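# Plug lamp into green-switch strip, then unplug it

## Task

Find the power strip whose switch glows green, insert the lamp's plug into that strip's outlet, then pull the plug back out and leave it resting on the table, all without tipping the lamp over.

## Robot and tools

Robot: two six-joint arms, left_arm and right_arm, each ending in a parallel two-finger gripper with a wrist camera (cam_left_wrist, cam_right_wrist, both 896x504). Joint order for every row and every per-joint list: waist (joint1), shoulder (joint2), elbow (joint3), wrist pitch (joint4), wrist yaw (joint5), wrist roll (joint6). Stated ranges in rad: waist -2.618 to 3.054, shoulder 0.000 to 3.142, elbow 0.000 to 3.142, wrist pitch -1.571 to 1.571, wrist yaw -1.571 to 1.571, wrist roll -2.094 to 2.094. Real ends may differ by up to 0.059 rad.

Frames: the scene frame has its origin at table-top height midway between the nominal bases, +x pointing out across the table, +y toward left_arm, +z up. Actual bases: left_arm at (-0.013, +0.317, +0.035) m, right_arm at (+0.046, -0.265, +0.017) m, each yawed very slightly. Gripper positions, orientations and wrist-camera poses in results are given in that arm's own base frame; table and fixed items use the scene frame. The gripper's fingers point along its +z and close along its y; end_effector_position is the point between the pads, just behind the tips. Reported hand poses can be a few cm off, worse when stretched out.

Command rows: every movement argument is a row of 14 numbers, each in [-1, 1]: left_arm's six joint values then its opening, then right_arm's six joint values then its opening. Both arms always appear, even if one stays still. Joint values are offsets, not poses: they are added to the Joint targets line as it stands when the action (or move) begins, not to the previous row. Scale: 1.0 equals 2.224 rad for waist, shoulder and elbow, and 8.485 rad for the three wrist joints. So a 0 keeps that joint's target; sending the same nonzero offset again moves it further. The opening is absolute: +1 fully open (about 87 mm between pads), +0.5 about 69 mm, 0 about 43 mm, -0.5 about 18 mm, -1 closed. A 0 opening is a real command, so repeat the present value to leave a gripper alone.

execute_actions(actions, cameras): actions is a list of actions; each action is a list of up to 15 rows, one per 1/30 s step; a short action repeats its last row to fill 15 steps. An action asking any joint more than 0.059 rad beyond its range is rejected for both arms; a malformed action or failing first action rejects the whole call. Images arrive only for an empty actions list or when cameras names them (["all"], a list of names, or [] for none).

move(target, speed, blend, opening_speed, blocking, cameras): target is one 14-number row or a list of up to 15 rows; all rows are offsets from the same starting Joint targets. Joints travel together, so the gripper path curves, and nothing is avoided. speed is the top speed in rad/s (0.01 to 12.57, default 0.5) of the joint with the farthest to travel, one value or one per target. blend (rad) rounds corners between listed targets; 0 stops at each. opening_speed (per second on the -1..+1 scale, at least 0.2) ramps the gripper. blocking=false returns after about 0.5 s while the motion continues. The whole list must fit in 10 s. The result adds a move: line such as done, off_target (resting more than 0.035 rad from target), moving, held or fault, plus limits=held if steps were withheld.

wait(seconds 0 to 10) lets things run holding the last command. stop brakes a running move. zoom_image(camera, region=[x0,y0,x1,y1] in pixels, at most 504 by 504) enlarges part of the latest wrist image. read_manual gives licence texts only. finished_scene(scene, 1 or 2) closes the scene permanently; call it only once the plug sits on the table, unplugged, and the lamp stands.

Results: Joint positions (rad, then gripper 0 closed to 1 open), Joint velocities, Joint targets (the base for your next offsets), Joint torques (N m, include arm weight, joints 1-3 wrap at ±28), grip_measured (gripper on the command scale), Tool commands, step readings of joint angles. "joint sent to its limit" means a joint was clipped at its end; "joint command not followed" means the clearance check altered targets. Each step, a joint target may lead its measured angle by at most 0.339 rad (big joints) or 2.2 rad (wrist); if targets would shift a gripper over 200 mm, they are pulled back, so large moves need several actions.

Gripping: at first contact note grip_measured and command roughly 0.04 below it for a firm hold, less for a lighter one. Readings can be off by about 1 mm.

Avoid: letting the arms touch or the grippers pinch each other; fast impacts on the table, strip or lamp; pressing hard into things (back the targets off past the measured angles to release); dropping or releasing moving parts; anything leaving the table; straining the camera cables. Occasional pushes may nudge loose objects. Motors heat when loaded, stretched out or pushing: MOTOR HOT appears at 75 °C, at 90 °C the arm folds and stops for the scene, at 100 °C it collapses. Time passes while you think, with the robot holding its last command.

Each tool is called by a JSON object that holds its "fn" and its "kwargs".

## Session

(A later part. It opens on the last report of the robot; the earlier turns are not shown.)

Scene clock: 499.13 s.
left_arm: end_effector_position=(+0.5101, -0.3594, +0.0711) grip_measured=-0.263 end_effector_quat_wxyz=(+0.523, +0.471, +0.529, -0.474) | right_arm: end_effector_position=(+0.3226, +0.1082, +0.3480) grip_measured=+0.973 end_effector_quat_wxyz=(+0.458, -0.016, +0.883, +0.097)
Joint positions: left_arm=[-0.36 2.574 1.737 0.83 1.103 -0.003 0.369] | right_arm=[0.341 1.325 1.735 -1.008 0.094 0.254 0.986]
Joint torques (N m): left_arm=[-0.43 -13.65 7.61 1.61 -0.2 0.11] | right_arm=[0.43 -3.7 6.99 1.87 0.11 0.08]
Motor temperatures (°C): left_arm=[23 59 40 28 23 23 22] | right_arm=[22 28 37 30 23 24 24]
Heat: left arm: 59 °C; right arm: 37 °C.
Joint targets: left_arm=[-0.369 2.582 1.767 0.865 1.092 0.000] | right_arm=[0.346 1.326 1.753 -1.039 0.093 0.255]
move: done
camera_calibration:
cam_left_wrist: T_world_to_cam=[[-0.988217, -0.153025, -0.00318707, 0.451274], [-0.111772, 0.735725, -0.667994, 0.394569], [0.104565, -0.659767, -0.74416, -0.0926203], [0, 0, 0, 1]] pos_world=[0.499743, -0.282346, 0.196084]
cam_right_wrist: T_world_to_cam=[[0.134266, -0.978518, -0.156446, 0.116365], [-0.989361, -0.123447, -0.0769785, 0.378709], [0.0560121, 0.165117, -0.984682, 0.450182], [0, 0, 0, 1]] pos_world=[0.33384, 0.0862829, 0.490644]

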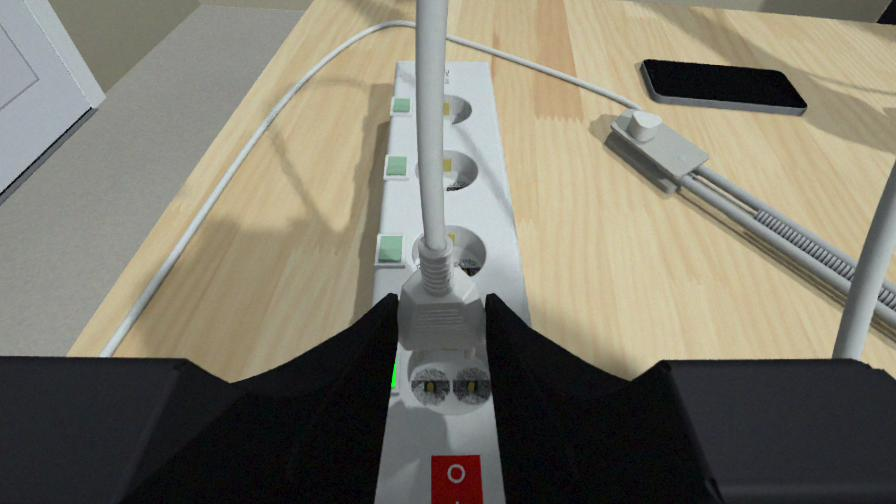

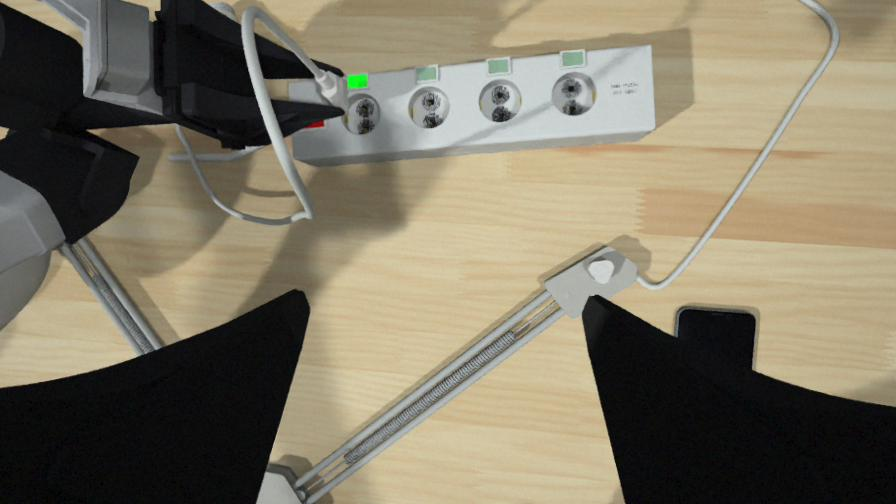

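{"fn": "move", "kwargs": {"target": [-0.0063,0.0164,0.0026,0.0037,-0.0017,0,-0.8,0,0,0,0,0,0,1], "cameras": ["all"], "speed": 0.15}}

{"fn": "zoom_image", "kwargs": {"camera": "cam_left_wrist", "region": [340, 200, 540, 420]}}

{"fn": "zoom_image", "kwargs": {"camera": "cam_right_wrist", "region": [230, 50, 450, 190]}}

Scene clock: 517.13 s.
left_arm: end_effector_position=(+0.5071, -0.3679, +0.0572) grip_measured=-0.263 end_effector_quat_wxyz=(+0.523, +0.472, +0.527, -0.475) | right_arm: end_effector_position=(+0.3226, +0.1082, +0.3480) grip_measured=+0.973 end_effector_quat_wxyz=(+0.458, -0.016, +0.883, +0.097)
Joint positions: left_arm=[-0.376 2.61 1.744 0.862 1.09 -0.003 0.369] | right_arm=[0.341 1.325 1.735 -1.008 0.094 0.254 0.986]
Joint torques (N m): left_arm=[-0.36 -14 7.38 1.63 -0.2 0.05] | right_arm=[0.42 -3.62 7.01 1.88 0.11 0.07]
Motor temperatures (°C): left_arm=[23 57 41 28 23 23 22] | right_arm=[22 28 37 30 23 24 24]
Heat: left arm: 57 °C; right arm: 37 °C.
Joint targets: left_arm=[-0.383 2.619 1.773 0.897 1.077 0.000] | right_arm=[0.346 1.326 1.753 -1.039 0.093 0.255]
move: done
camera_calibration:
cam_left_wrist: T_world_to_cam=[[-0.988841, -0.148882, -0.0052409, 0.448967], [-0.107225, 0.735708, -0.668757, 0.388942], [0.103422, -0.660732, -0.743463, -0.108115], [0, 0, 0, 1]] pos_world=[0.496843, -0.29074, 0.182081]
cam_right_wrist: T_world_to_cam=[[0.134266, -0.978518, -0.156446, 0.116365], [-0.989361, -0.123447, -0.0769785, 0.378709], [0.0560121, 0.165117, -0.984682, 0.450182], [0, 0, 0, 1]] pos_world=[0.33384, 0.0862829, 0.490644]

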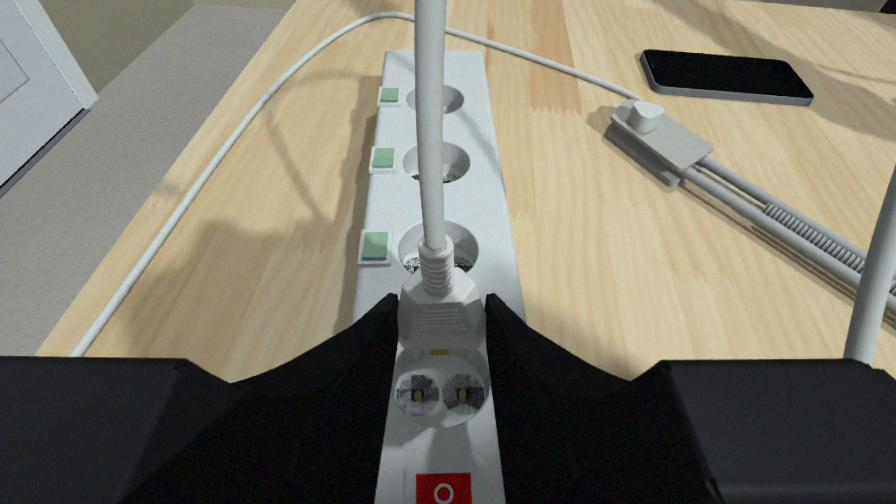

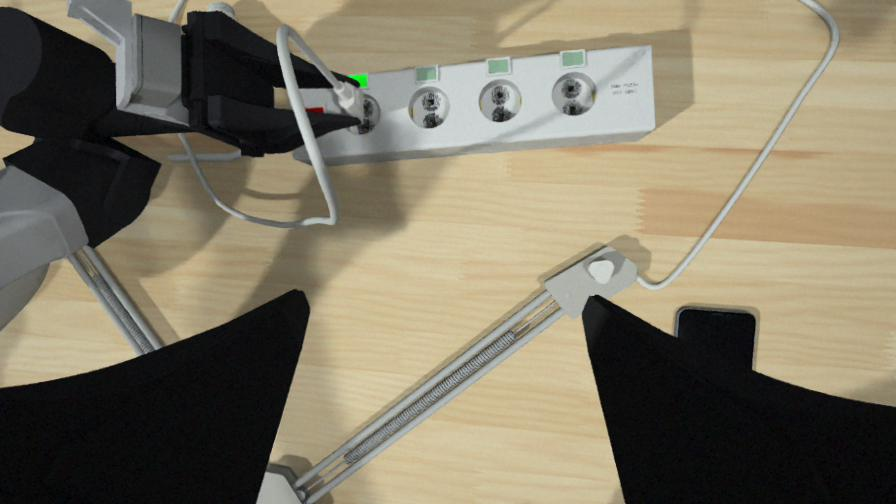

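Scaled by 2.291.

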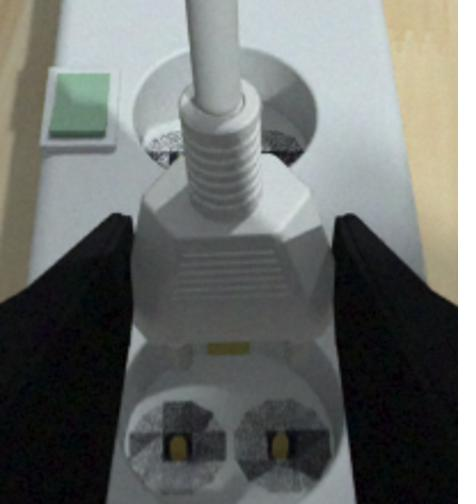

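Scaled by 2.291.

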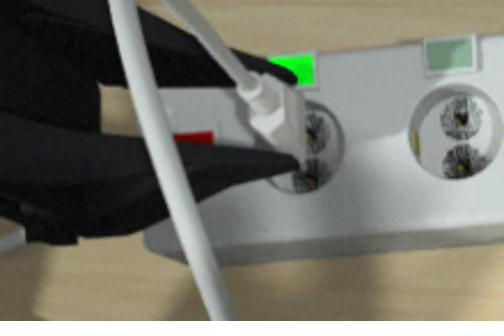

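{"fn": "move", "kwargs": {"target": [0.0076,0.0124,-0.0042,0.0042,0.0024,0,-0.8,0,0,0,0,0,0,1], "cameras": ["all"], "speed": 0.1}}

{"fn": "zoom_image", "kwargs": {"camera": "cam_left_wrist", "region": [340, 240, 540, 460]}}

{"fn": "zoom_image", "kwargs": {"camera": "cam_right_wrist", "region": [270, 50, 450, 170]}}

Scene clock: 537.77 s.
left_arm: end_effector_position=(+0.5078, -0.3663, +0.0473) grip_measured=-0.263 end_effector_quat_wxyz=(+0.527, +0.473, +0.525, -0.473) | right_arm: end_effector_position=(+0.3226, +0.1082, +0.3480) grip_measured=+0.973 end_effector_quat_wxyz=(+0.458, -0.016, +0.883, +0.097)
Joint positions: left_arm=[-0.373 2.637 1.744 0.897 1.092 -0.003 0.369] | right_arm=[0.341 1.325 1.735 -1.008 0.094 0.254 0.986]
Joint torques (N m): left_arm=[0.75 -13.72 6.61 1.6 -0.04 0.01] | right_arm=[0.47 -3.69 6.94 1.86 0.09 0.07]
Heat: left arm: 54 °C; right arm: 37 °C.
Joint targets: left_arm=[-0.366 2.646 1.763 0.932 1.097 0.000] | right_arm=[0.346 1.326 1.753 -1.039 0.093 0.255]
move: done
camera_calibration:
cam_left_wrist: T_world_to_cam=[[-0.988597, -0.149979, -0.0135162, 0.44969], [-0.102052, 0.733264, -0.672242, 0.37791], [0.110733, -0.663197, -0.740208, -0.119231], [0, 0, 0, 1]] pos_world=[0.496331, -0.288737, 0.171869]
cam_right_wrist: T_world_to_cam=[[0.134266, -0.978518, -0.156446, 0.116365], [-0.989361, -0.123447, -0.0769785, 0.378709], [0.0560121, 0.165117, -0.984682, 0.450182], [0, 0, 0, 1]] pos_world=[0.33384, 0.0862829, 0.490644]

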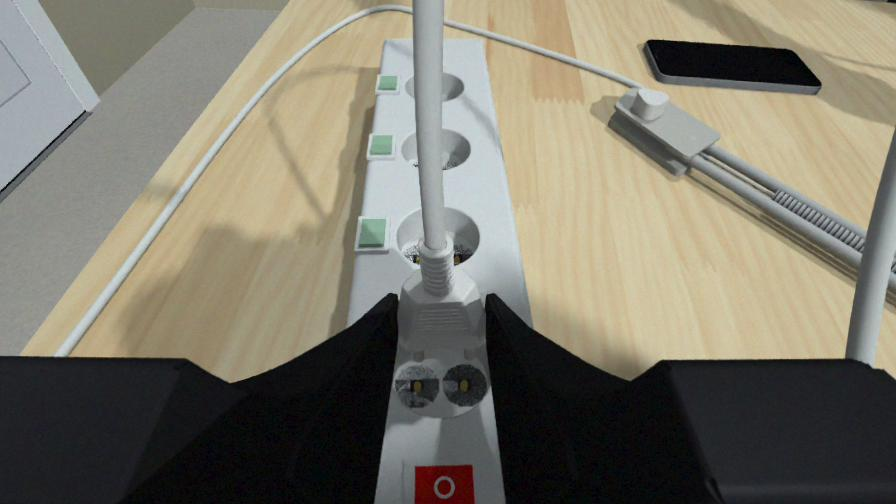

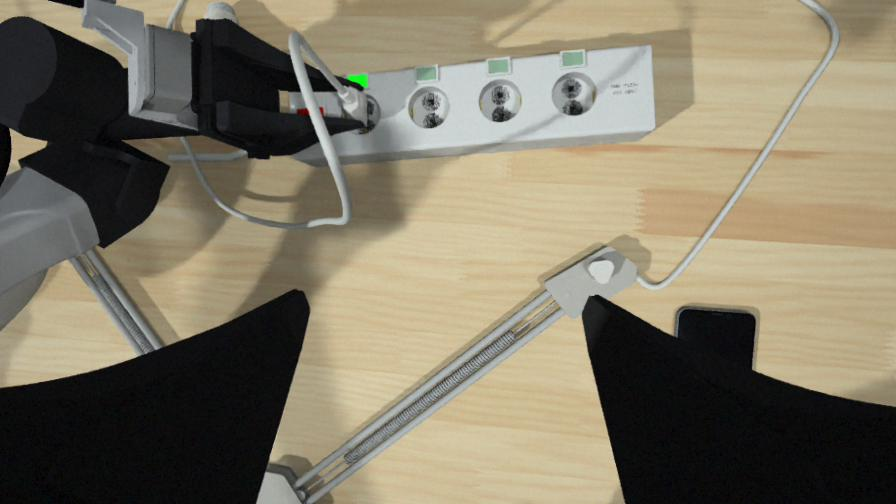

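Scaled by 2.291.

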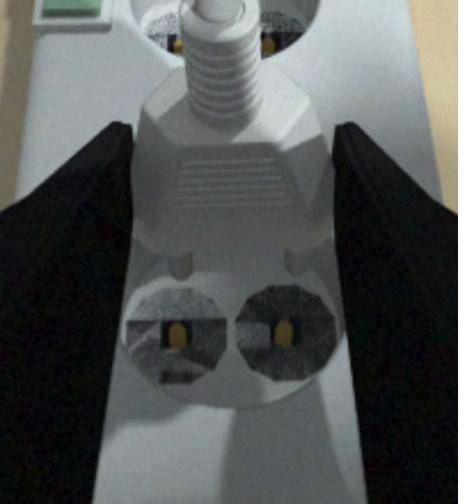

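Scaled by 2.800.

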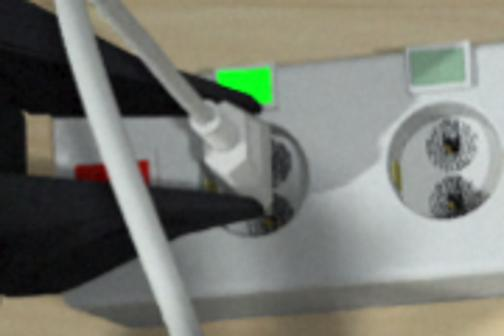

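{"fn": "move", "kwargs": {"target": [0.0027,0.0078,0.0018,0.0017,0.0019,0,-0.8,0,0,0,0,0,0,1], "cameras": ["cam_left_wrist"], "speed": 0.1}}

{"fn": "zoom_image", "kwargs": {"camera": "cam_left_wrist", "region": [340, 240, 540, 460]}}

Scene clock: 555.47 s.
left_arm: end_effector_position=(+0.5070, -0.3629, +0.0397) grip_measured=-0.263 end_effector_quat_wxyz=(+0.524, +0.475, +0.523, -0.476) | right_arm: end_effector_position=(+0.3226, +0.1082, +0.3480) grip_measured=+0.973 end_effector_quat_wxyz=(+0.458, -0.016, +0.883, +0.097)
Joint positions: left_arm=[-0.367 2.653 1.744 0.912 1.108 -0.003 0.369] | right_arm=[0.341 1.325 1.735 -1.008 0.094 0.254 0.986]
Joint torques (N m): left_arm=[0.47 -13.85 6.9 1.62 -0.03 0.03] | right_arm=[0.43 -3.59 6.99 1.86 0.11 0.06]
Motor temperatures (°C): left_arm=[23 57 40 30 23 23 23] | right_arm=[22 28 37 30 23 24 24]
Heat: left arm: 57 °C; right arm: 37 °C.
Joint targets: left_arm=[-0.360 2.664 1.767 0.947 1.114 0.000] | right_arm=[0.346 1.326 1.753 -1.039 0.093 0.255]
move: done
camera_calibration:
cam_left_wrist: T_world_to_cam=[[-0.989946, -0.140945, -0.0118815, 0.453185], [-0.0965433, 0.734689, -0.671499, 0.367931], [0.103374, -0.663601, -0.74091, -0.118878], [0, 0, 0, 1]] pos_world=[0.496439, -0.285328, 0.164372]
Images, in order (width x height): cam_left_wrist 896x504.

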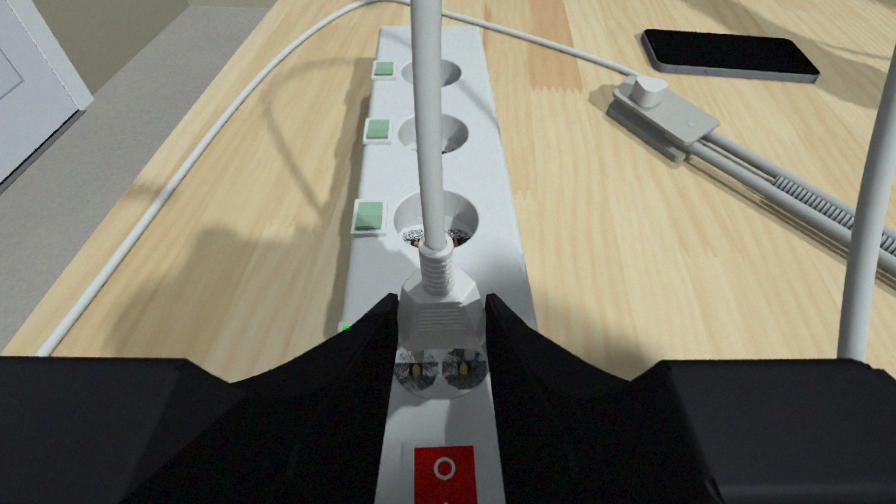

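Scaled by 2.291.

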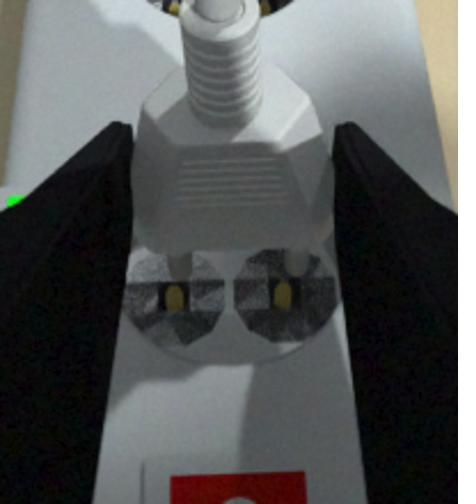

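{"fn": "move", "kwargs": {"target": [0.0011,0.0075,0.006,0.0004,0.0003,0,-0.8,0,0,0,0,0,0,1], "cameras": ["cam_left_wrist"], "speed": 0.1}}

{"fn": "zoom_image", "kwargs": {"camera": "cam_left_wrist", "region": [340, 240, 540, 460]}}

Scene clock: 569.10 s.
left_arm: end_effector_position=(+0.5072, -0.3632, +0.0341) grip_measured=-0.263 end_effector_quat_wxyz=(+0.522, +0.475, +0.524, -0.477) | right_arm: end_effector_position=(+0.3226, +0.1082, +0.3480) grip_measured=+0.973 end_effector_quat_wxyz=(+0.458, -0.016, +0.883, +0.097)
Joint positions: left_arm=[-0.367 2.669 1.753 0.916 1.111 -0.003 0.369] | right_arm=[0.341 1.325 1.735 -1.008 0.094 0.254 0.986]
Joint torques (N m): left_arm=[0.73 -13.89 7.15 1.62 -0.06 0.02] | right_arm=[0.49 -3.64 6.99 1.85 0.1 0.07]
Motor temperatures (°C): left_arm=[23 58 40 31 23 23 23] | right_arm=[22 28 37 30 23 24 24]
Heat: left arm: 58 °C; right arm: 37 °C.
Joint targets: left_arm=[-0.358 2.680 1.781 0.950 1.116 0.000] | right_arm=[0.346 1.326 1.753 -1.039 0.093 0.255]
move: done
camera_calibration:
cam_left_wrist: T_world_to_cam=[[-0.99035, -0.138302, -0.00893945, 0.45435], [-0.0966952, 0.735739, -0.670327, 0.3648], [0.0992848, -0.662993, -0.742012, -0.120916], [0, 0, 0, 1]] pos_world=[0.497245, -0.285727, 0.158876]
Images, in order (width x height): cam_left_wrist 896x504.

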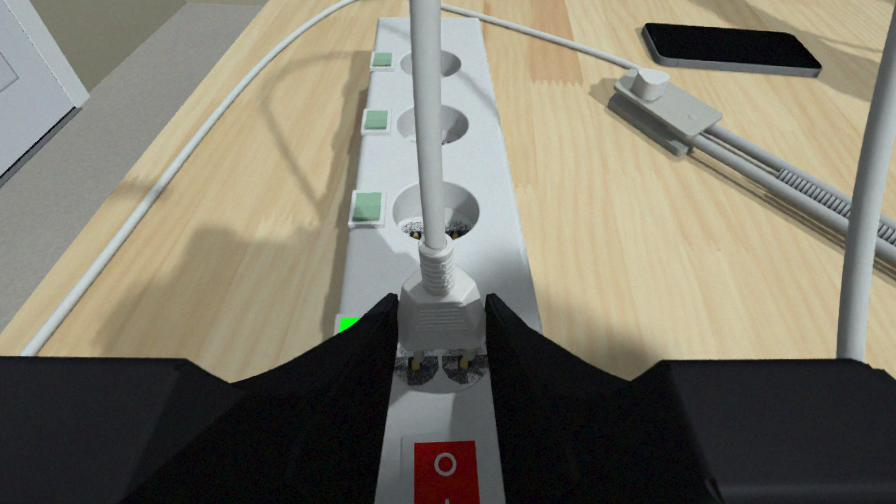

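Scaled by 2.291.

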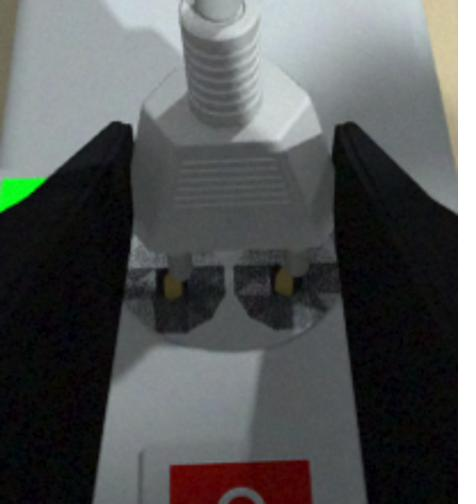

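{"fn": "move", "kwargs": {"target": [0.0009,0.0089,0.0137,-0.0014,0.0002,0,-0.8,0,0,0,0,0,0,1], "cameras": ["cam_left_wrist"], "speed": 0.1}}

{"fn": "zoom_image", "kwargs": {"camera": "cam_left_wrist", "region": [340, 240, 540, 460]}}

Scene clock: 583.73 s.
left_arm: end_effector_position=(+0.5125, -0.3629, +0.0337) grip_measured=-0.263 end_effector_quat_wxyz=(+0.526, +0.476, +0.520, -0.475) | right_arm: end_effector_position=(+0.3226, +0.1082, +0.3480) grip_measured=+0.973 end_effector_quat_wxyz=(+0.458, -0.016, +0.883, +0.097)
Joint positions: left_arm=[-0.363 2.688 1.784 0.916 1.113 -0.003 0.369] | right_arm=[0.341 1.325 1.735 -1.008 0.094 0.254 0.986]
Joint torques (N m): left_arm=[0.69 -13.87 7.24 1.55 0 0.02] | right_arm=[0.43 -3.66 7.01 1.87 0.11 0.07]
Motor temperatures (°C): left_arm=[23 58 41 31 23 22 23] | right_arm=[22 28 37 30 23 24 24]
Heat: left arm: 58 °C; right arm: 37 °C.
Joint targets: left_arm=[-0.355 2.700 1.811 0.938 1.118 0.000] | right_arm=[0.346 1.326 1.753 -1.039 0.093 0.255]
move: done
camera_calibration:
cam_left_wrist: T_world_to_cam=[[-0.989867, -0.140691, -0.0192339, 0.458905], [-0.0910379, 0.732721, -0.674412, 0.360914], [0.108976, -0.665827, -0.738105, -0.127719], [0, 0, 0, 1]] pos_world=[0.50103, -0.284924, 0.157961]
Images, in order (width x height): cam_left_wrist 896x504.

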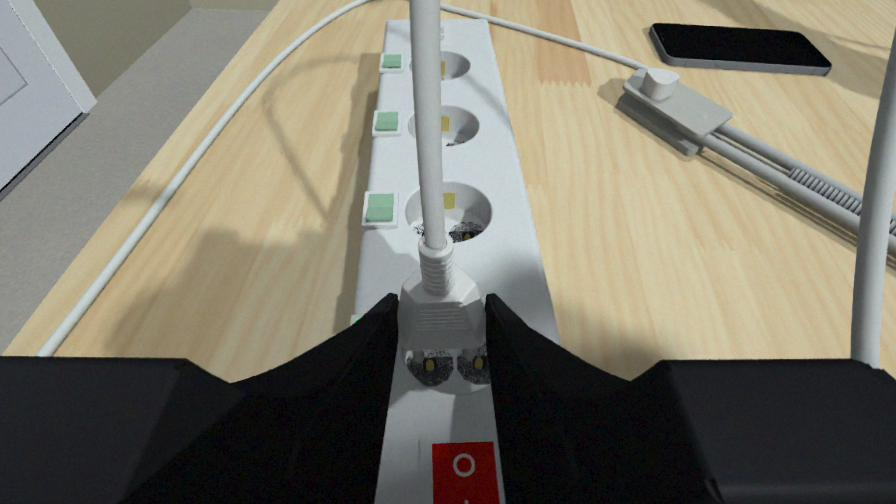

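Scaled by 2.291.

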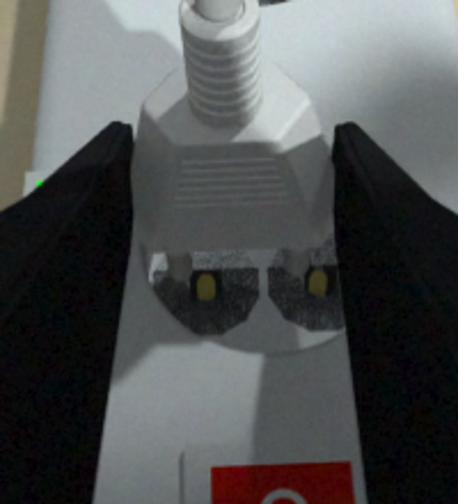

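{"fn": "move", "kwargs": {"target": [-0.0002,-0.0078,-0.012,0.0012,0,0,-0.8,0,0,0,0,0,0,1], "cameras": ["cam_left_wrist"], "speed": 0.1}}

{"fn": "zoom_image", "kwargs": {"camera": "cam_left_wrist", "region": [340, 240, 540, 460]}}

Scene clock: 592.63 s.
left_arm: end_effector_position=(+0.5125, -0.3629, +0.0337) grip_measured=-0.263 end_effector_quat_wxyz=(+0.526, +0.476, +0.520, -0.475) | right_arm: end_effector_position=(+0.3226, +0.1082, +0.3480) grip_measured=+0.973 end_effector_quat_wxyz=(+0.458, -0.016, +0.883, +0.097)
Joint positions: left_arm=[-0.363 2.688 1.784 0.916 1.113 -0.003 0.369] | right_arm=[0.341 1.325 1.735 -1.008 0.094 0.254 0.986]
Joint torques (N m): left_arm=[0.62 -15.36 4.96 1.63 -0.07 0.07] | right_arm=[0.47 -3.58 7.01 1.86 0.09 0.07]
Motor temperatures (°C): left_arm=[23 57 41 31 23 22 23] | right_arm=[22 28 38 30 23 24 24]
Heat: left arm: 57 °C; right arm: 38 °C.
Joint targets: left_arm=[-0.356 2.683 1.784 0.948 1.118 0.000] | right_arm=[0.346 1.326 1.753 -1.039 0.093 0.255]
move: done
camera_calibration:
cam_left_wrist: T_world_to_cam=[[-0.989928, -0.140268, -0.0191898, 0.459049], [-0.0907494, 0.732722, -0.67445, 0.360775], [0.108665, -0.665915, -0.738071, -0.127593], [0, 0, 0, 1]] pos_world=[0.50103, -0.284924, 0.157961]
Images, in order (width x height): cam_left_wrist 896x504.

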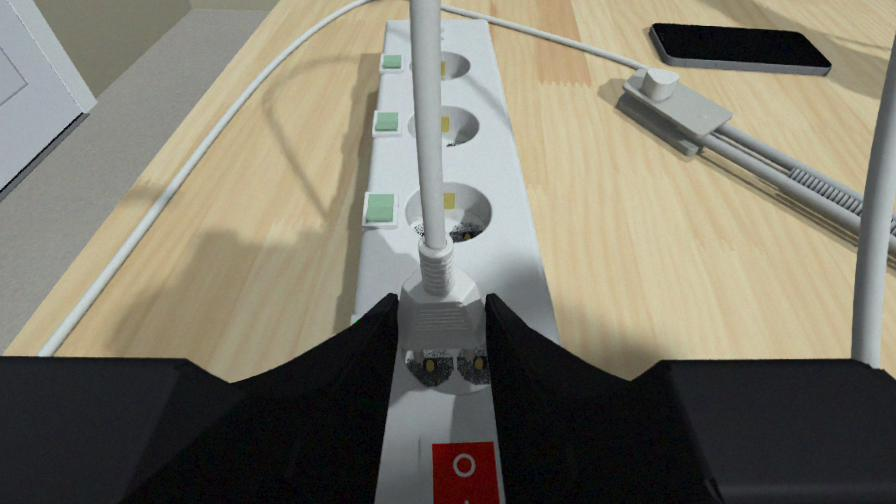

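Scaled by 2.291.

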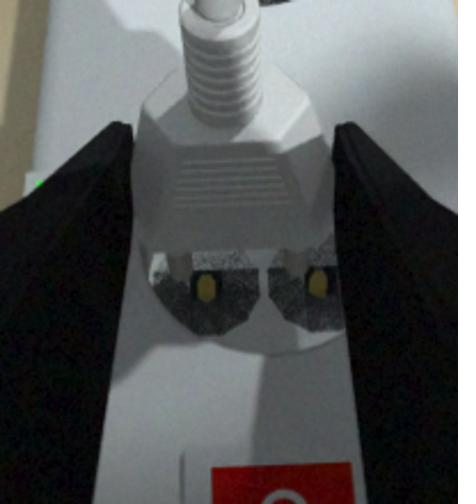

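{"fn": "move", "kwargs": {"target": [[0,-0.0225,0,0,0,0,-0.8,0,0,0,0,0,0,1],[0,-0.0225,-0.013,0,0,0,-0.8,0,0,0,0,0,0,1]], "cameras": ["cam_left_wrist"], "speed": 0.1}}

{"fn": "zoom_image", "kwargs": {"camera": "cam_left_wrist", "region": [340, 240, 540, 460]}}

Scene clock: 610.07 s.
left_arm: end_effector_position=(+0.5087, -0.3616, +0.0304) grip_measured=-0.263 end_effector_quat_wxyz=(+0.522, +0.475, +0.524, -0.477) | right_arm: end_effector_position=(+0.3226, +0.1082, +0.3480) grip_measured=+0.973 end_effector_quat_wxyz=(+0.458, -0.016, +0.883, +0.097)
Joint positions: left_arm=[-0.363 2.682 1.761 0.921 1.114 -0.003 0.369] | right_arm=[0.341 1.325 1.735 -1.008 0.094 0.254 0.986]
Joint torques (N m): left_arm=[0.65 -19.25 4.25 1.54 -0.04 0.05] | right_arm=[0.43 -3.62 7.02 1.85 0.1 0.07]
Motor temperatures (°C): left_arm=[23 58 39 31 23 22 23] | right_arm=[22 28 38 30 23 24 24]
Heat: left arm: 58 °C; right arm: 38 °C.
Joint targets: left_arm=[-0.356 2.633 1.755 0.948 1.118 0.000] | right_arm=[0.346 1.326 1.753 -1.039 0.093 0.255]
move: off_target (left_arm); left_arm: the shoulder is farthest, 0.049 rad from its target
camera_calibration:
cam_left_wrist: T_world_to_cam=[[-0.990241, -0.139063, -0.00919936, 0.455793], [-0.0970756, 0.735606, -0.670418, 0.361454], [0.0999976, -0.662983, -0.741926, -0.123116], [0, 0, 0, 1]] pos_world=[0.498744, -0.284128, 0.155175]
Images, in order (width x height): cam_left_wrist 896x504.

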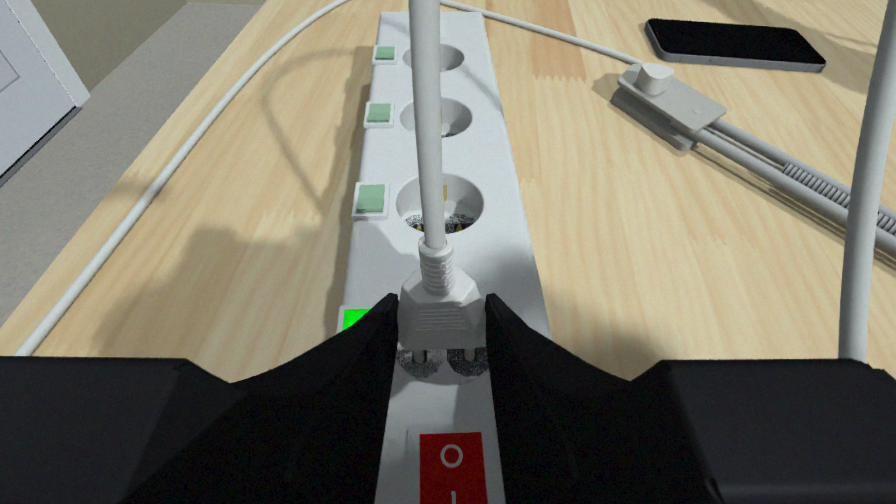

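Scaled by 2.291.

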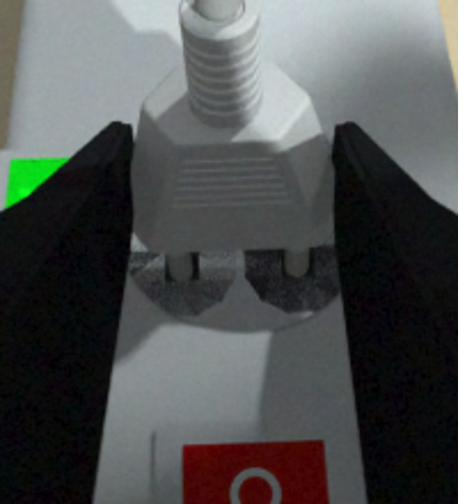

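{"fn": "move", "kwargs": {"target": [[0,0.0274,0.0148,0.0008,0,0,-0.9,0,0,0,0,0,0,1],[0,0.0396,0.0187,0.003,0,0,-0.9,0,0,0,0,0,0,1]], "cameras": ["cam_left_wrist"], "speed": 0.1}}

{"fn": "zoom_image", "kwargs": {"camera": "cam_left_wrist", "region": [340, 240, 540, 460]}}

Scene clock: 620.90 s.
left_arm: end_effector_position=(+0.5091, -0.3624, +0.0268) grip_measured=-0.263 end_effector_quat_wxyz=(+0.528, +0.480, +0.515, -0.476) | right_arm: end_effector_position=(+0.3226, +0.1082, +0.3480) grip_measured=+0.973 end_effector_quat_wxyz=(+0.458, -0.016, +0.883, +0.097)
Joint positions: left_arm=[-0.363 2.703 1.773 0.952 1.122 -0.003 0.369] | right_arm=[0.341 1.325 1.735 -1.008 0.094 0.254 0.986]
Joint torques (N m): left_arm=[0.65 -13.19 6.75 1.47 -0.13 0.05] | right_arm=[0.4 -3.58 7.04 1.86 0.09 0.07]
Motor temperatures (°C): left_arm=[23 64 39 31 23 22 23] | right_arm=[22 28 38 30 23 24 24]
Heat: left arm: 64 °C; right arm: 38 °C.
Joint targets: left_arm=[-0.356 2.721 1.797 0.974 1.118 0.000] | right_arm=[0.346 1.326 1.753 -1.039 0.093 0.255]
move: done
camera_calibration:
cam_left_wrist: T_world_to_cam=[[-0.990894, -0.131703, -0.0279933, 0.459538], [-0.0780208, 0.731074, -0.677823, 0.348461], [0.109737, -0.669467, -0.734692, -0.133811], [0, 0, 0, 1]] pos_world=[0.497224, -0.28381, 0.150749]
Images, in order (width x height): cam_left_wrist 896x504.

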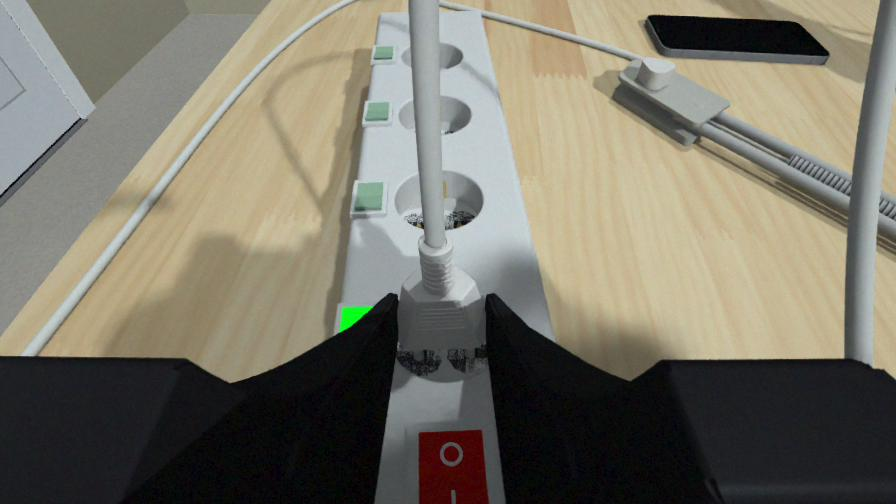

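Scaled by 2.291.

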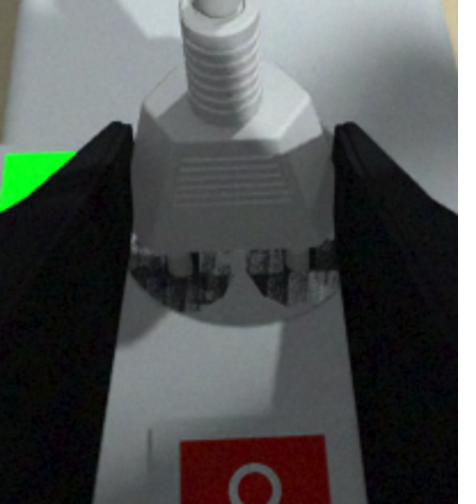

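{"fn": "move", "kwargs": {"target": [0,0.0121,0.0036,0,0,0,-0.9,0,0,0,0,0,0,1], "cameras": ["cam_left_wrist"], "speed": 0.1}}

{"fn": "zoom_image", "kwargs": {"camera": "cam_left_wrist", "region": [340, 240, 540, 460]}}

Scene clock: 627.77 s.
left_arm: end_effector_position=(+0.5097, -0.3635, +0.0267) grip_measured=-0.263 end_effector_quat_wxyz=(+0.528, +0.480, +0.510, -0.479) | right_arm: end_effector_position=(+0.3226, +0.1082, +0.3480) grip_measured=+0.973 end_effector_quat_wxyz=(+0.458, -0.016, +0.883, +0.097)
Joint positions: left_arm=[-0.363 2.717 1.789 0.968 1.129 -0.018 0.369] | right_arm=[0.341 1.325 1.735 -1.008 0.094 0.254 0.986]
Joint torques (N m): left_arm=[0.62 -11.73 6.08 1.3 -0.27 0.14] | right_arm=[0.44 -3.66 7.01 1.86 0.1 0.06]
Motor temperatures (°C): left_arm=[23 63 39 31 23 22 23] | right_arm=[22 28 38 30 23 24 24]
Heat: left arm: 63 °C; right arm: 38 °C.
Joint targets: left_arm=[-0.356 2.748 1.805 0.974 1.118 0.000] | right_arm=[0.346 1.326 1.753 -1.039 0.093 0.255]
move: done
camera_calibration:
cam_left_wrist: T_world_to_cam=[[-0.991727, -0.124896, -0.0296522, 0.462898], [-0.0710437, 0.726411, -0.683578, 0.344169], [0.106916, -0.675816, -0.729274, -0.135685], [0, 0, 0, 1]] pos_world=[0.498026, -0.283893, 0.15004]
Images, in order (width x height): cam_left_wrist 896x504.

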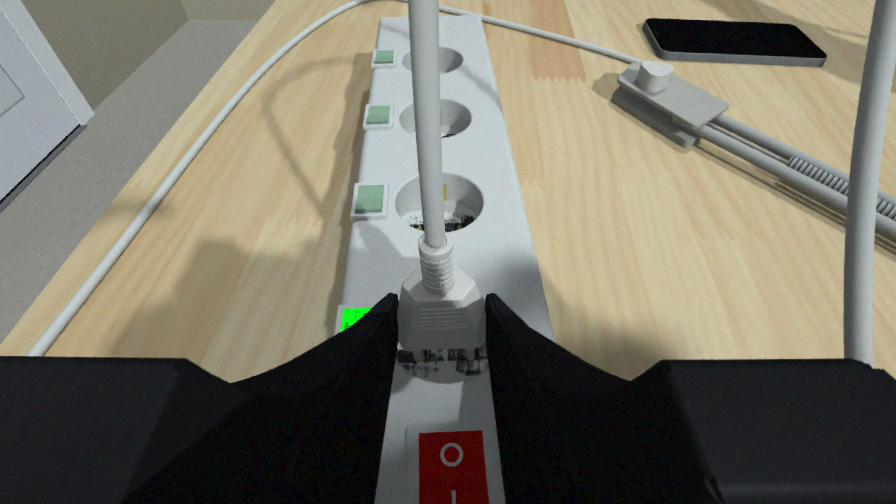

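Scaled by 2.291.

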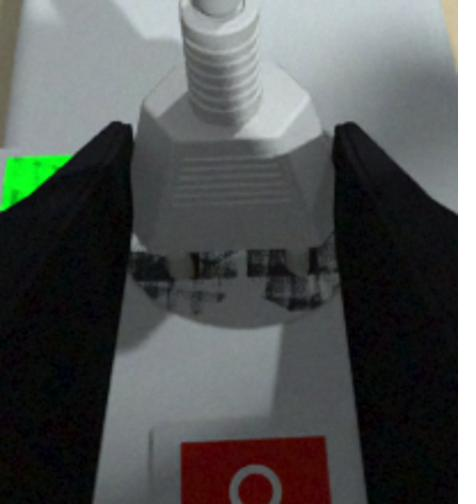

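{"fn": "move", "kwargs": {"target": [[0,-0.027,0,0,0,0,-0.9,0,0,0,0,0,0,1],[-0.0081,-0.027,0.0027,-0.0005,-0.0005,0,-0.9,0,0,0,0,0,0,1],[-0.0081,0,0.0036,0,-0.0005,0,-0.9,0,0,0,0,0,0,1]], "cameras": ["cam_left_wrist"], "speed": 0.1}}

{"fn": "zoom_image", "kwargs": {"camera": "cam_left_wrist", "region": [340, 240, 540, 460]}}

Scene clock: 649.27 s.
left_arm: end_effector_position=(+0.5089, -0.3659, +0.0272) grip_measured=-0.263 end_effector_quat_wxyz=(+0.528, +0.482, +0.508, -0.480) | right_arm: end_effector_position=(+0.3226, +0.1082, +0.3480) grip_measured=+0.973 end_effector_quat_wxyz=(+0.458, -0.016, +0.883, +0.097)
Joint positions: left_arm=[-0.367 2.719 1.795 0.968 1.129 -0.018 0.369] | right_arm=[0.341 1.325 1.735 -1.008 0.094 0.254 0.986]
Joint torques (N m): left_arm=[-0.57 -12.22 6.54 1.38 -0.24 0.22] | right_arm=[0.43 -3.66 7.02 1.88 0.1 0.08]
Motor temperatures (°C): left_arm=[23 56 39 31 23 22 23] | right_arm=[22 28 38 30 23 24 24]
Heat: left arm: 56 °C; right arm: 38 °C.
Joint targets: left_arm=[-0.374 2.747 1.813 0.974 1.114 0.000] | right_arm=[0.346 1.326 1.753 -1.039 0.093 0.255]
move: done
camera_calibration:
cam_left_wrist: T_world_to_cam=[[-0.992201, -0.120358, -0.0324087, 0.463775], [-0.0656834, 0.72585, -0.68471, 0.343325], [0.105934, -0.677241, -0.728095, -0.137031], [0, 0, 0, 1]] pos_world=[0.497225, -0.286186, 0.150336]
Images, in order (width x height): cam_left_wrist 896x504.

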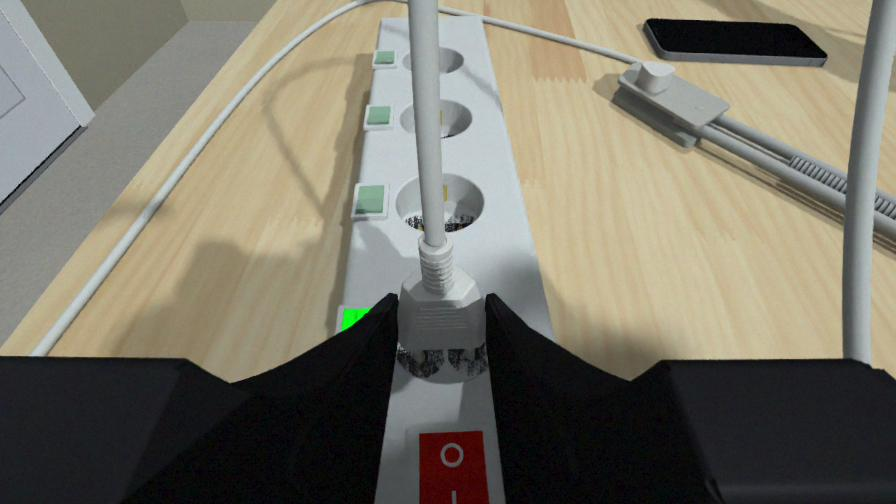

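Scaled by 2.291.

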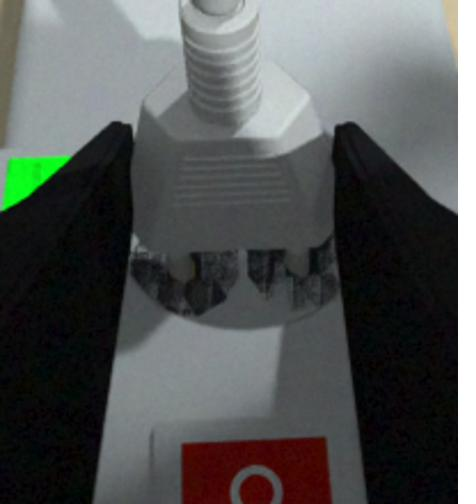

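{"fn": "zoom_image", "kwargs": {"camera": "cam_left_wrist", "region": [390, 330, 500, 390]}}

{"fn": "wait", "kwargs": {"seconds": 0, "cameras": ["cam_right_wrist"]}}

{"fn": "zoom_image", "kwargs": {"camera": "cam_right_wrist", "region": [310, 60, 410, 160]}}

Scaled by 4.582.

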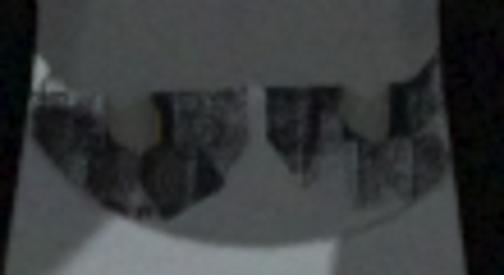

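Scene clock: 656.47 s.
left_arm: end_effector_position=(+0.5089, -0.3659, +0.0270) grip_measured=-0.263 end_effector_quat_wxyz=(+0.528, +0.482, +0.508, -0.480) | right_arm: end_effector_position=(+0.3226, +0.1082, +0.3480) grip_measured=+0.973 end_effector_quat_wxyz=(+0.458, -0.016, +0.883, +0.097)
Joint positions: left_arm=[-0.367 2.72 1.795 0.968 1.129 -0.018 0.369] | right_arm=[0.341 1.325 1.735 -1.008 0.094 0.254 0.986]
Joint torques (N m): left_arm=[-0.43 -12.18 6.26 1.33 -0.25 0.17] | right_arm=[0.42 -3.63 7.02 1.88 0.09 0.04]
Motor temperatures (°C): left_arm=[23 56 39 30 23 22 23] | right_arm=[22 28 38 30 23 24 24]
Heat: left arm: 56 °C; right arm: 38 °C.
Joint targets: left_arm=[-0.374 2.748 1.813 0.974 1.114 0.000] | right_arm=[0.346 1.326 1.753 -1.039 0.093 0.255]
Tool commands: left_gripper/opening=-0.9 right_gripper/opening=+1.0
camera_calibration:
cam_right_wrist: T_world_to_cam=[[0.134266, -0.978518, -0.156446, 0.116365], [-0.989361, -0.123447, -0.0769785, 0.378709], [0.0560121, 0.165117, -0.984682, 0.450182], [0, 0, 0, 1]] pos_world=[0.33384, 0.0862829, 0.490644]
Images, in order (width x height): cam_right_wrist 896x504.

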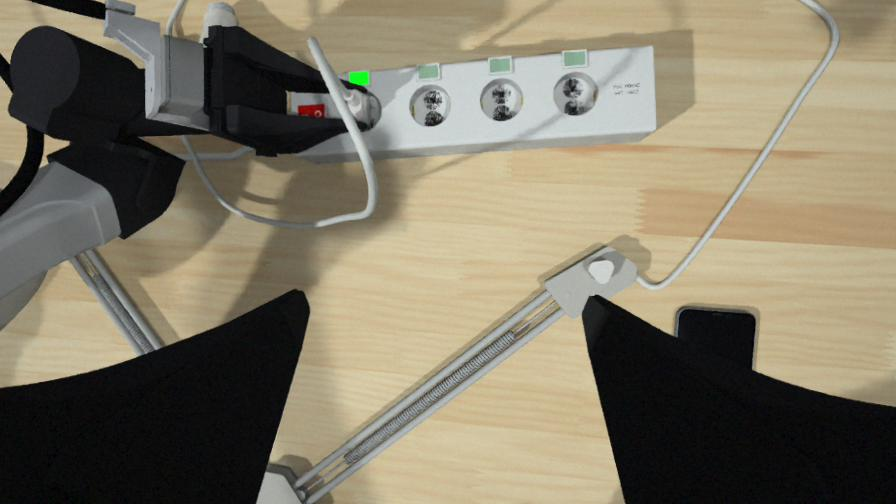

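Scaled by 5.040.

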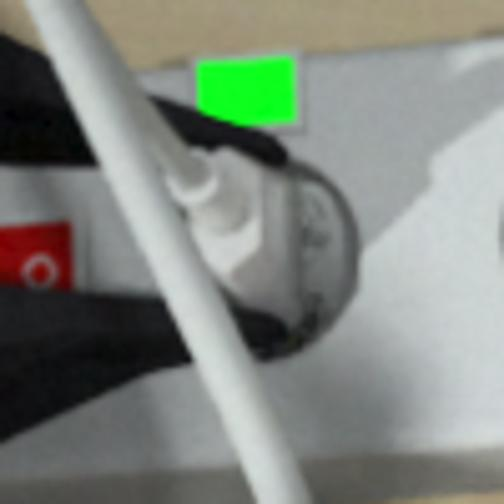

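{"fn": "move", "kwargs": {"target": [[0,-0.036,0,0,0,0,-0.9,0,0,0,0,0,0,1],[-0.0022,-0.036,0,0,0,0,-0.9,0,0,0,0,0,0,1]], "cameras": ["cam_left_wrist"], "speed": 0.1}}

{"fn": "zoom_image", "kwargs": {"camera": "cam_left_wrist", "region": [390, 330, 500, 390]}}

Scene clock: 672.60 s.
left_arm: end_effector_position=(+0.5087, -0.3665, +0.0278) grip_measured=-0.263 end_effector_quat_wxyz=(+0.528, +0.482, +0.508, -0.480) | right_arm: end_effector_position=(+0.3226, +0.1082, +0.3480) grip_measured=+0.973 end_effector_quat_wxyz=(+0.458, -0.016, +0.883, +0.097)
Joint positions: left_arm=[-0.368 2.718 1.795 0.967 1.128 -0.018 0.369] | right_arm=[0.341 1.325 1.735 -1.008 0.094 0.254 0.986]
Joint torques (N m): left_arm=[-0.84 -19.64 6.42 1.37 -0.22 0.22] | right_arm=[0.44 -3.7 7.04 1.87 0.1 0.08]
Motor temperatures (°C): left_arm=[23 56 39 30 23 22 23] | right_arm=[22 28 38 30 23 24 24]
Heat: left arm: 56 °C; right arm: 38 °C.
Joint targets: left_arm=[-0.379 2.668 1.813 0.974 1.114 0.000] | right_arm=[0.346 1.326 1.753 -1.039 0.093 0.255]
move: off_target (left_arm); left_arm: the shoulder is farthest, 0.050 rad from its target
camera_calibration:
cam_left_wrist: T_world_to_cam=[[-0.992246, -0.120013, -0.0323155, 0.463734], [-0.0654973, 0.725882, -0.684694, 0.344147], [0.10563, -0.677268, -0.728114, -0.13677], [0, 0, 0, 1]] pos_world=[0.497126, -0.286786, 0.151037]
Images, in order (width x height): cam_left_wrist 896x504.

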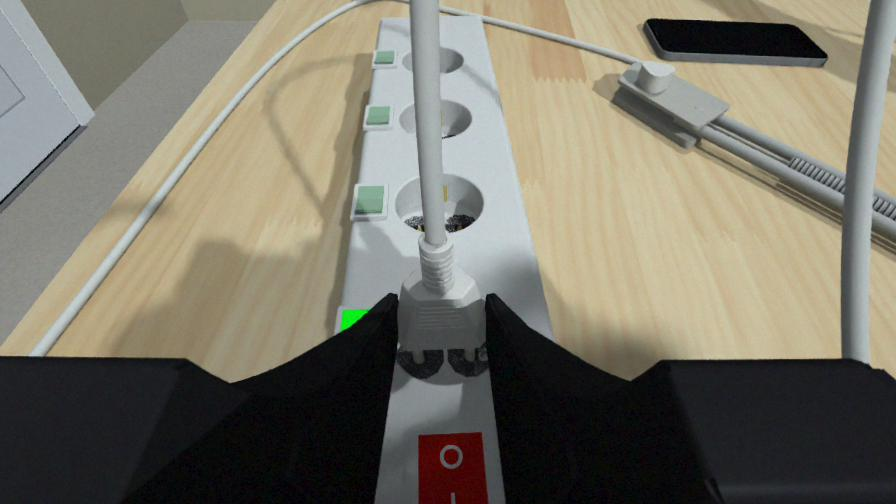

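Scaled by 4.582.

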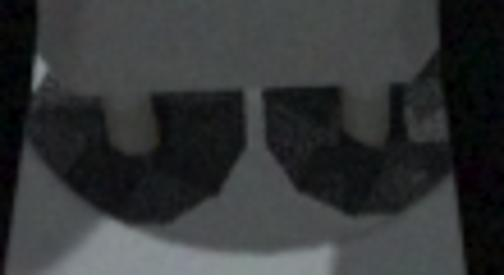

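{"fn": "move", "kwargs": {"target": [[0,-0.009,0,0,0,0,-0.9,0,0,0,0,0,0,1],[-0.0022,-0.009,0,0,0,0,-0.9,0,0,0,0,0,0,1]], "cameras": ["cam_left_wrist"], "speed": 0.1}}

{"fn": "zoom_image", "kwargs": {"camera": "cam_left_wrist", "region": [390, 330, 500, 390]}}

Scene clock: 679.97 s.
left_arm: end_effector_position=(+0.5067, -0.3716, +0.0378) grip_measured=-0.263 end_effector_quat_wxyz=(+0.530, +0.485, +0.503, -0.481) | right_arm: end_effector_position=(+0.3226, +0.1082, +0.3480) grip_measured=+0.973 end_effector_quat_wxyz=(+0.458, -0.016, +0.883, +0.097)
Joint positions: left_arm=[-0.377 2.699 1.795 0.958 1.127 -0.018 0.369] | right_arm=[0.341 1.325 1.735 -1.008 0.094 0.254 0.986]
Joint torques (N m): left_arm=[-0.35 -19.95 6.45 1.4 -0.19 0.17] | right_arm=[0.49 -3.64 7.02 1.88 0.1 0.06]
Motor temperatures (°C): left_arm=[23 58 39 30 23 22 23] | right_arm=[22 28 38 30 23 24 24]
Heat: left arm: 58 °C; right arm: 38 °C.
Joint targets: left_arm=[-0.384 2.647 1.813 0.974 1.114 0.000] | right_arm=[0.346 1.326 1.753 -1.039 0.093 0.255]
move: off_target (left_arm); left_arm: the shoulder is farthest, 0.051 rad from its target
camera_calibration:
cam_left_wrist: T_world_to_cam=[[-0.992812, -0.112175, -0.0417332, 0.46499], [-0.0528338, 0.723629, -0.688164, 0.347367], [0.107394, -0.681012, -0.724354, -0.135193], [0, 0, 0, 1]] pos_world=[0.494519, -0.291272, 0.160523]
Images, in order (width x height): cam_left_wrist 896x504.

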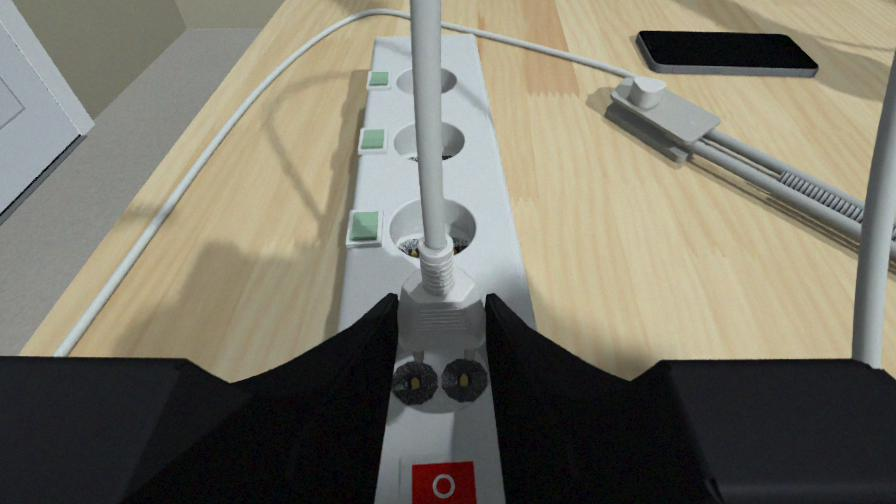

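Scaled by 4.582.

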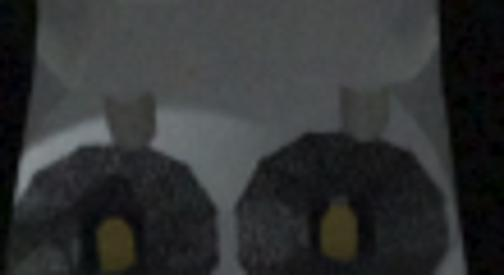

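{"fn": "move", "kwargs": {"target": [0.0072,-0.0103,-0.0189,-0.0097,-0.0022,0.0012,-0.9,0,0,0,0,0,0,1], "cameras": ["cam_left_wrist"], "speed": 0.1}}

{"fn": "zoom_image", "kwargs": {"camera": "cam_left_wrist", "region": [390, 330, 500, 400]}}

Scene clock: 707.70 s.
left_arm: end_effector_position=(+0.5072, -0.3682, +0.0334) grip_measured=-0.263 end_effector_quat_wxyz=(+0.513, +0.472, +0.530, -0.483) | right_arm: end_effector_position=(+0.3226, +0.1082, +0.3480) grip_measured=+0.973 end_effector_quat_wxyz=(+0.458, -0.016, +0.883, +0.097)
Joint positions: left_arm=[-0.374 2.677 1.778 0.883 1.108 -0.013 0.369] | right_arm=[0.341 1.325 1.735 -1.008 0.094 0.254 0.986]
Joint torques (N m): left_arm=[0.55 -19.6 4.56 1.35 -0.18 0.28] | right_arm=[0.47 -3.62 6.97 1.87 0.11 0.04]
Motor temperatures (°C): left_arm=[23 74 39 32 23 22 23] | right_arm=[22 28 38 30 23 24 24]
Heat: left arm: 74 °C; right arm: 38 °C.
Joint targets: left_arm=[-0.368 2.624 1.771 0.892 1.095 0.010] | right_arm=[0.346 1.326 1.753 -1.039 0.093 0.255]
move: off_target (left_arm); left_arm: the shoulder is farthest, 0.053 rad from its target
camera_calibration:
cam_left_wrist: T_world_to_cam=[[-0.990942, -0.133431, 0.0151421, 0.454983], [-0.109701, 0.739313, -0.664366, 0.375683], [0.0774526, -0.66001, -0.747254, -0.112407], [0, 0, 0, 1]] pos_world=[0.500781, -0.291228, 0.158705]
Images, in order (width x height): cam_left_wrist 896x504.

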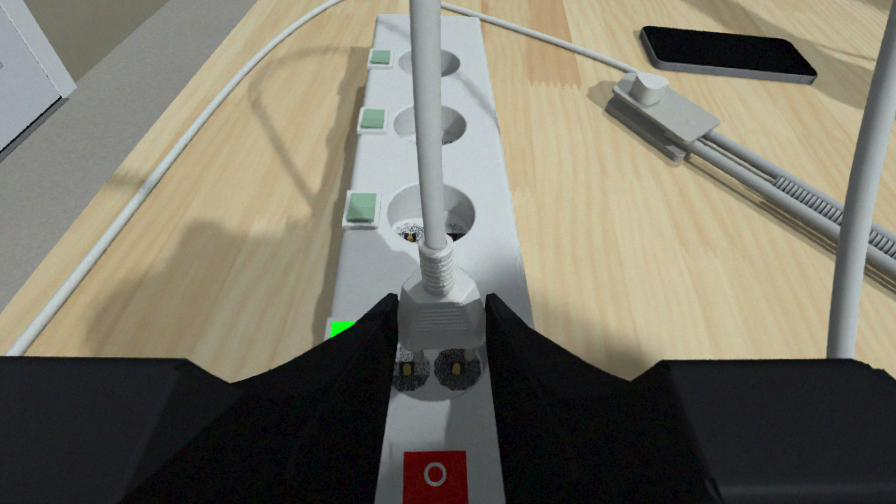

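Scaled by 4.582.

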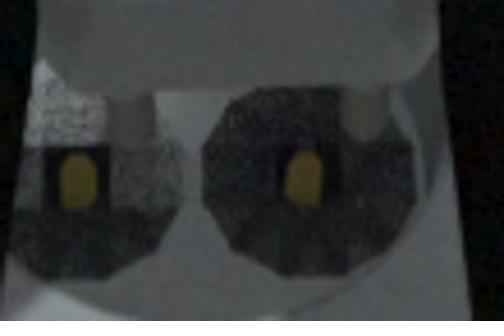

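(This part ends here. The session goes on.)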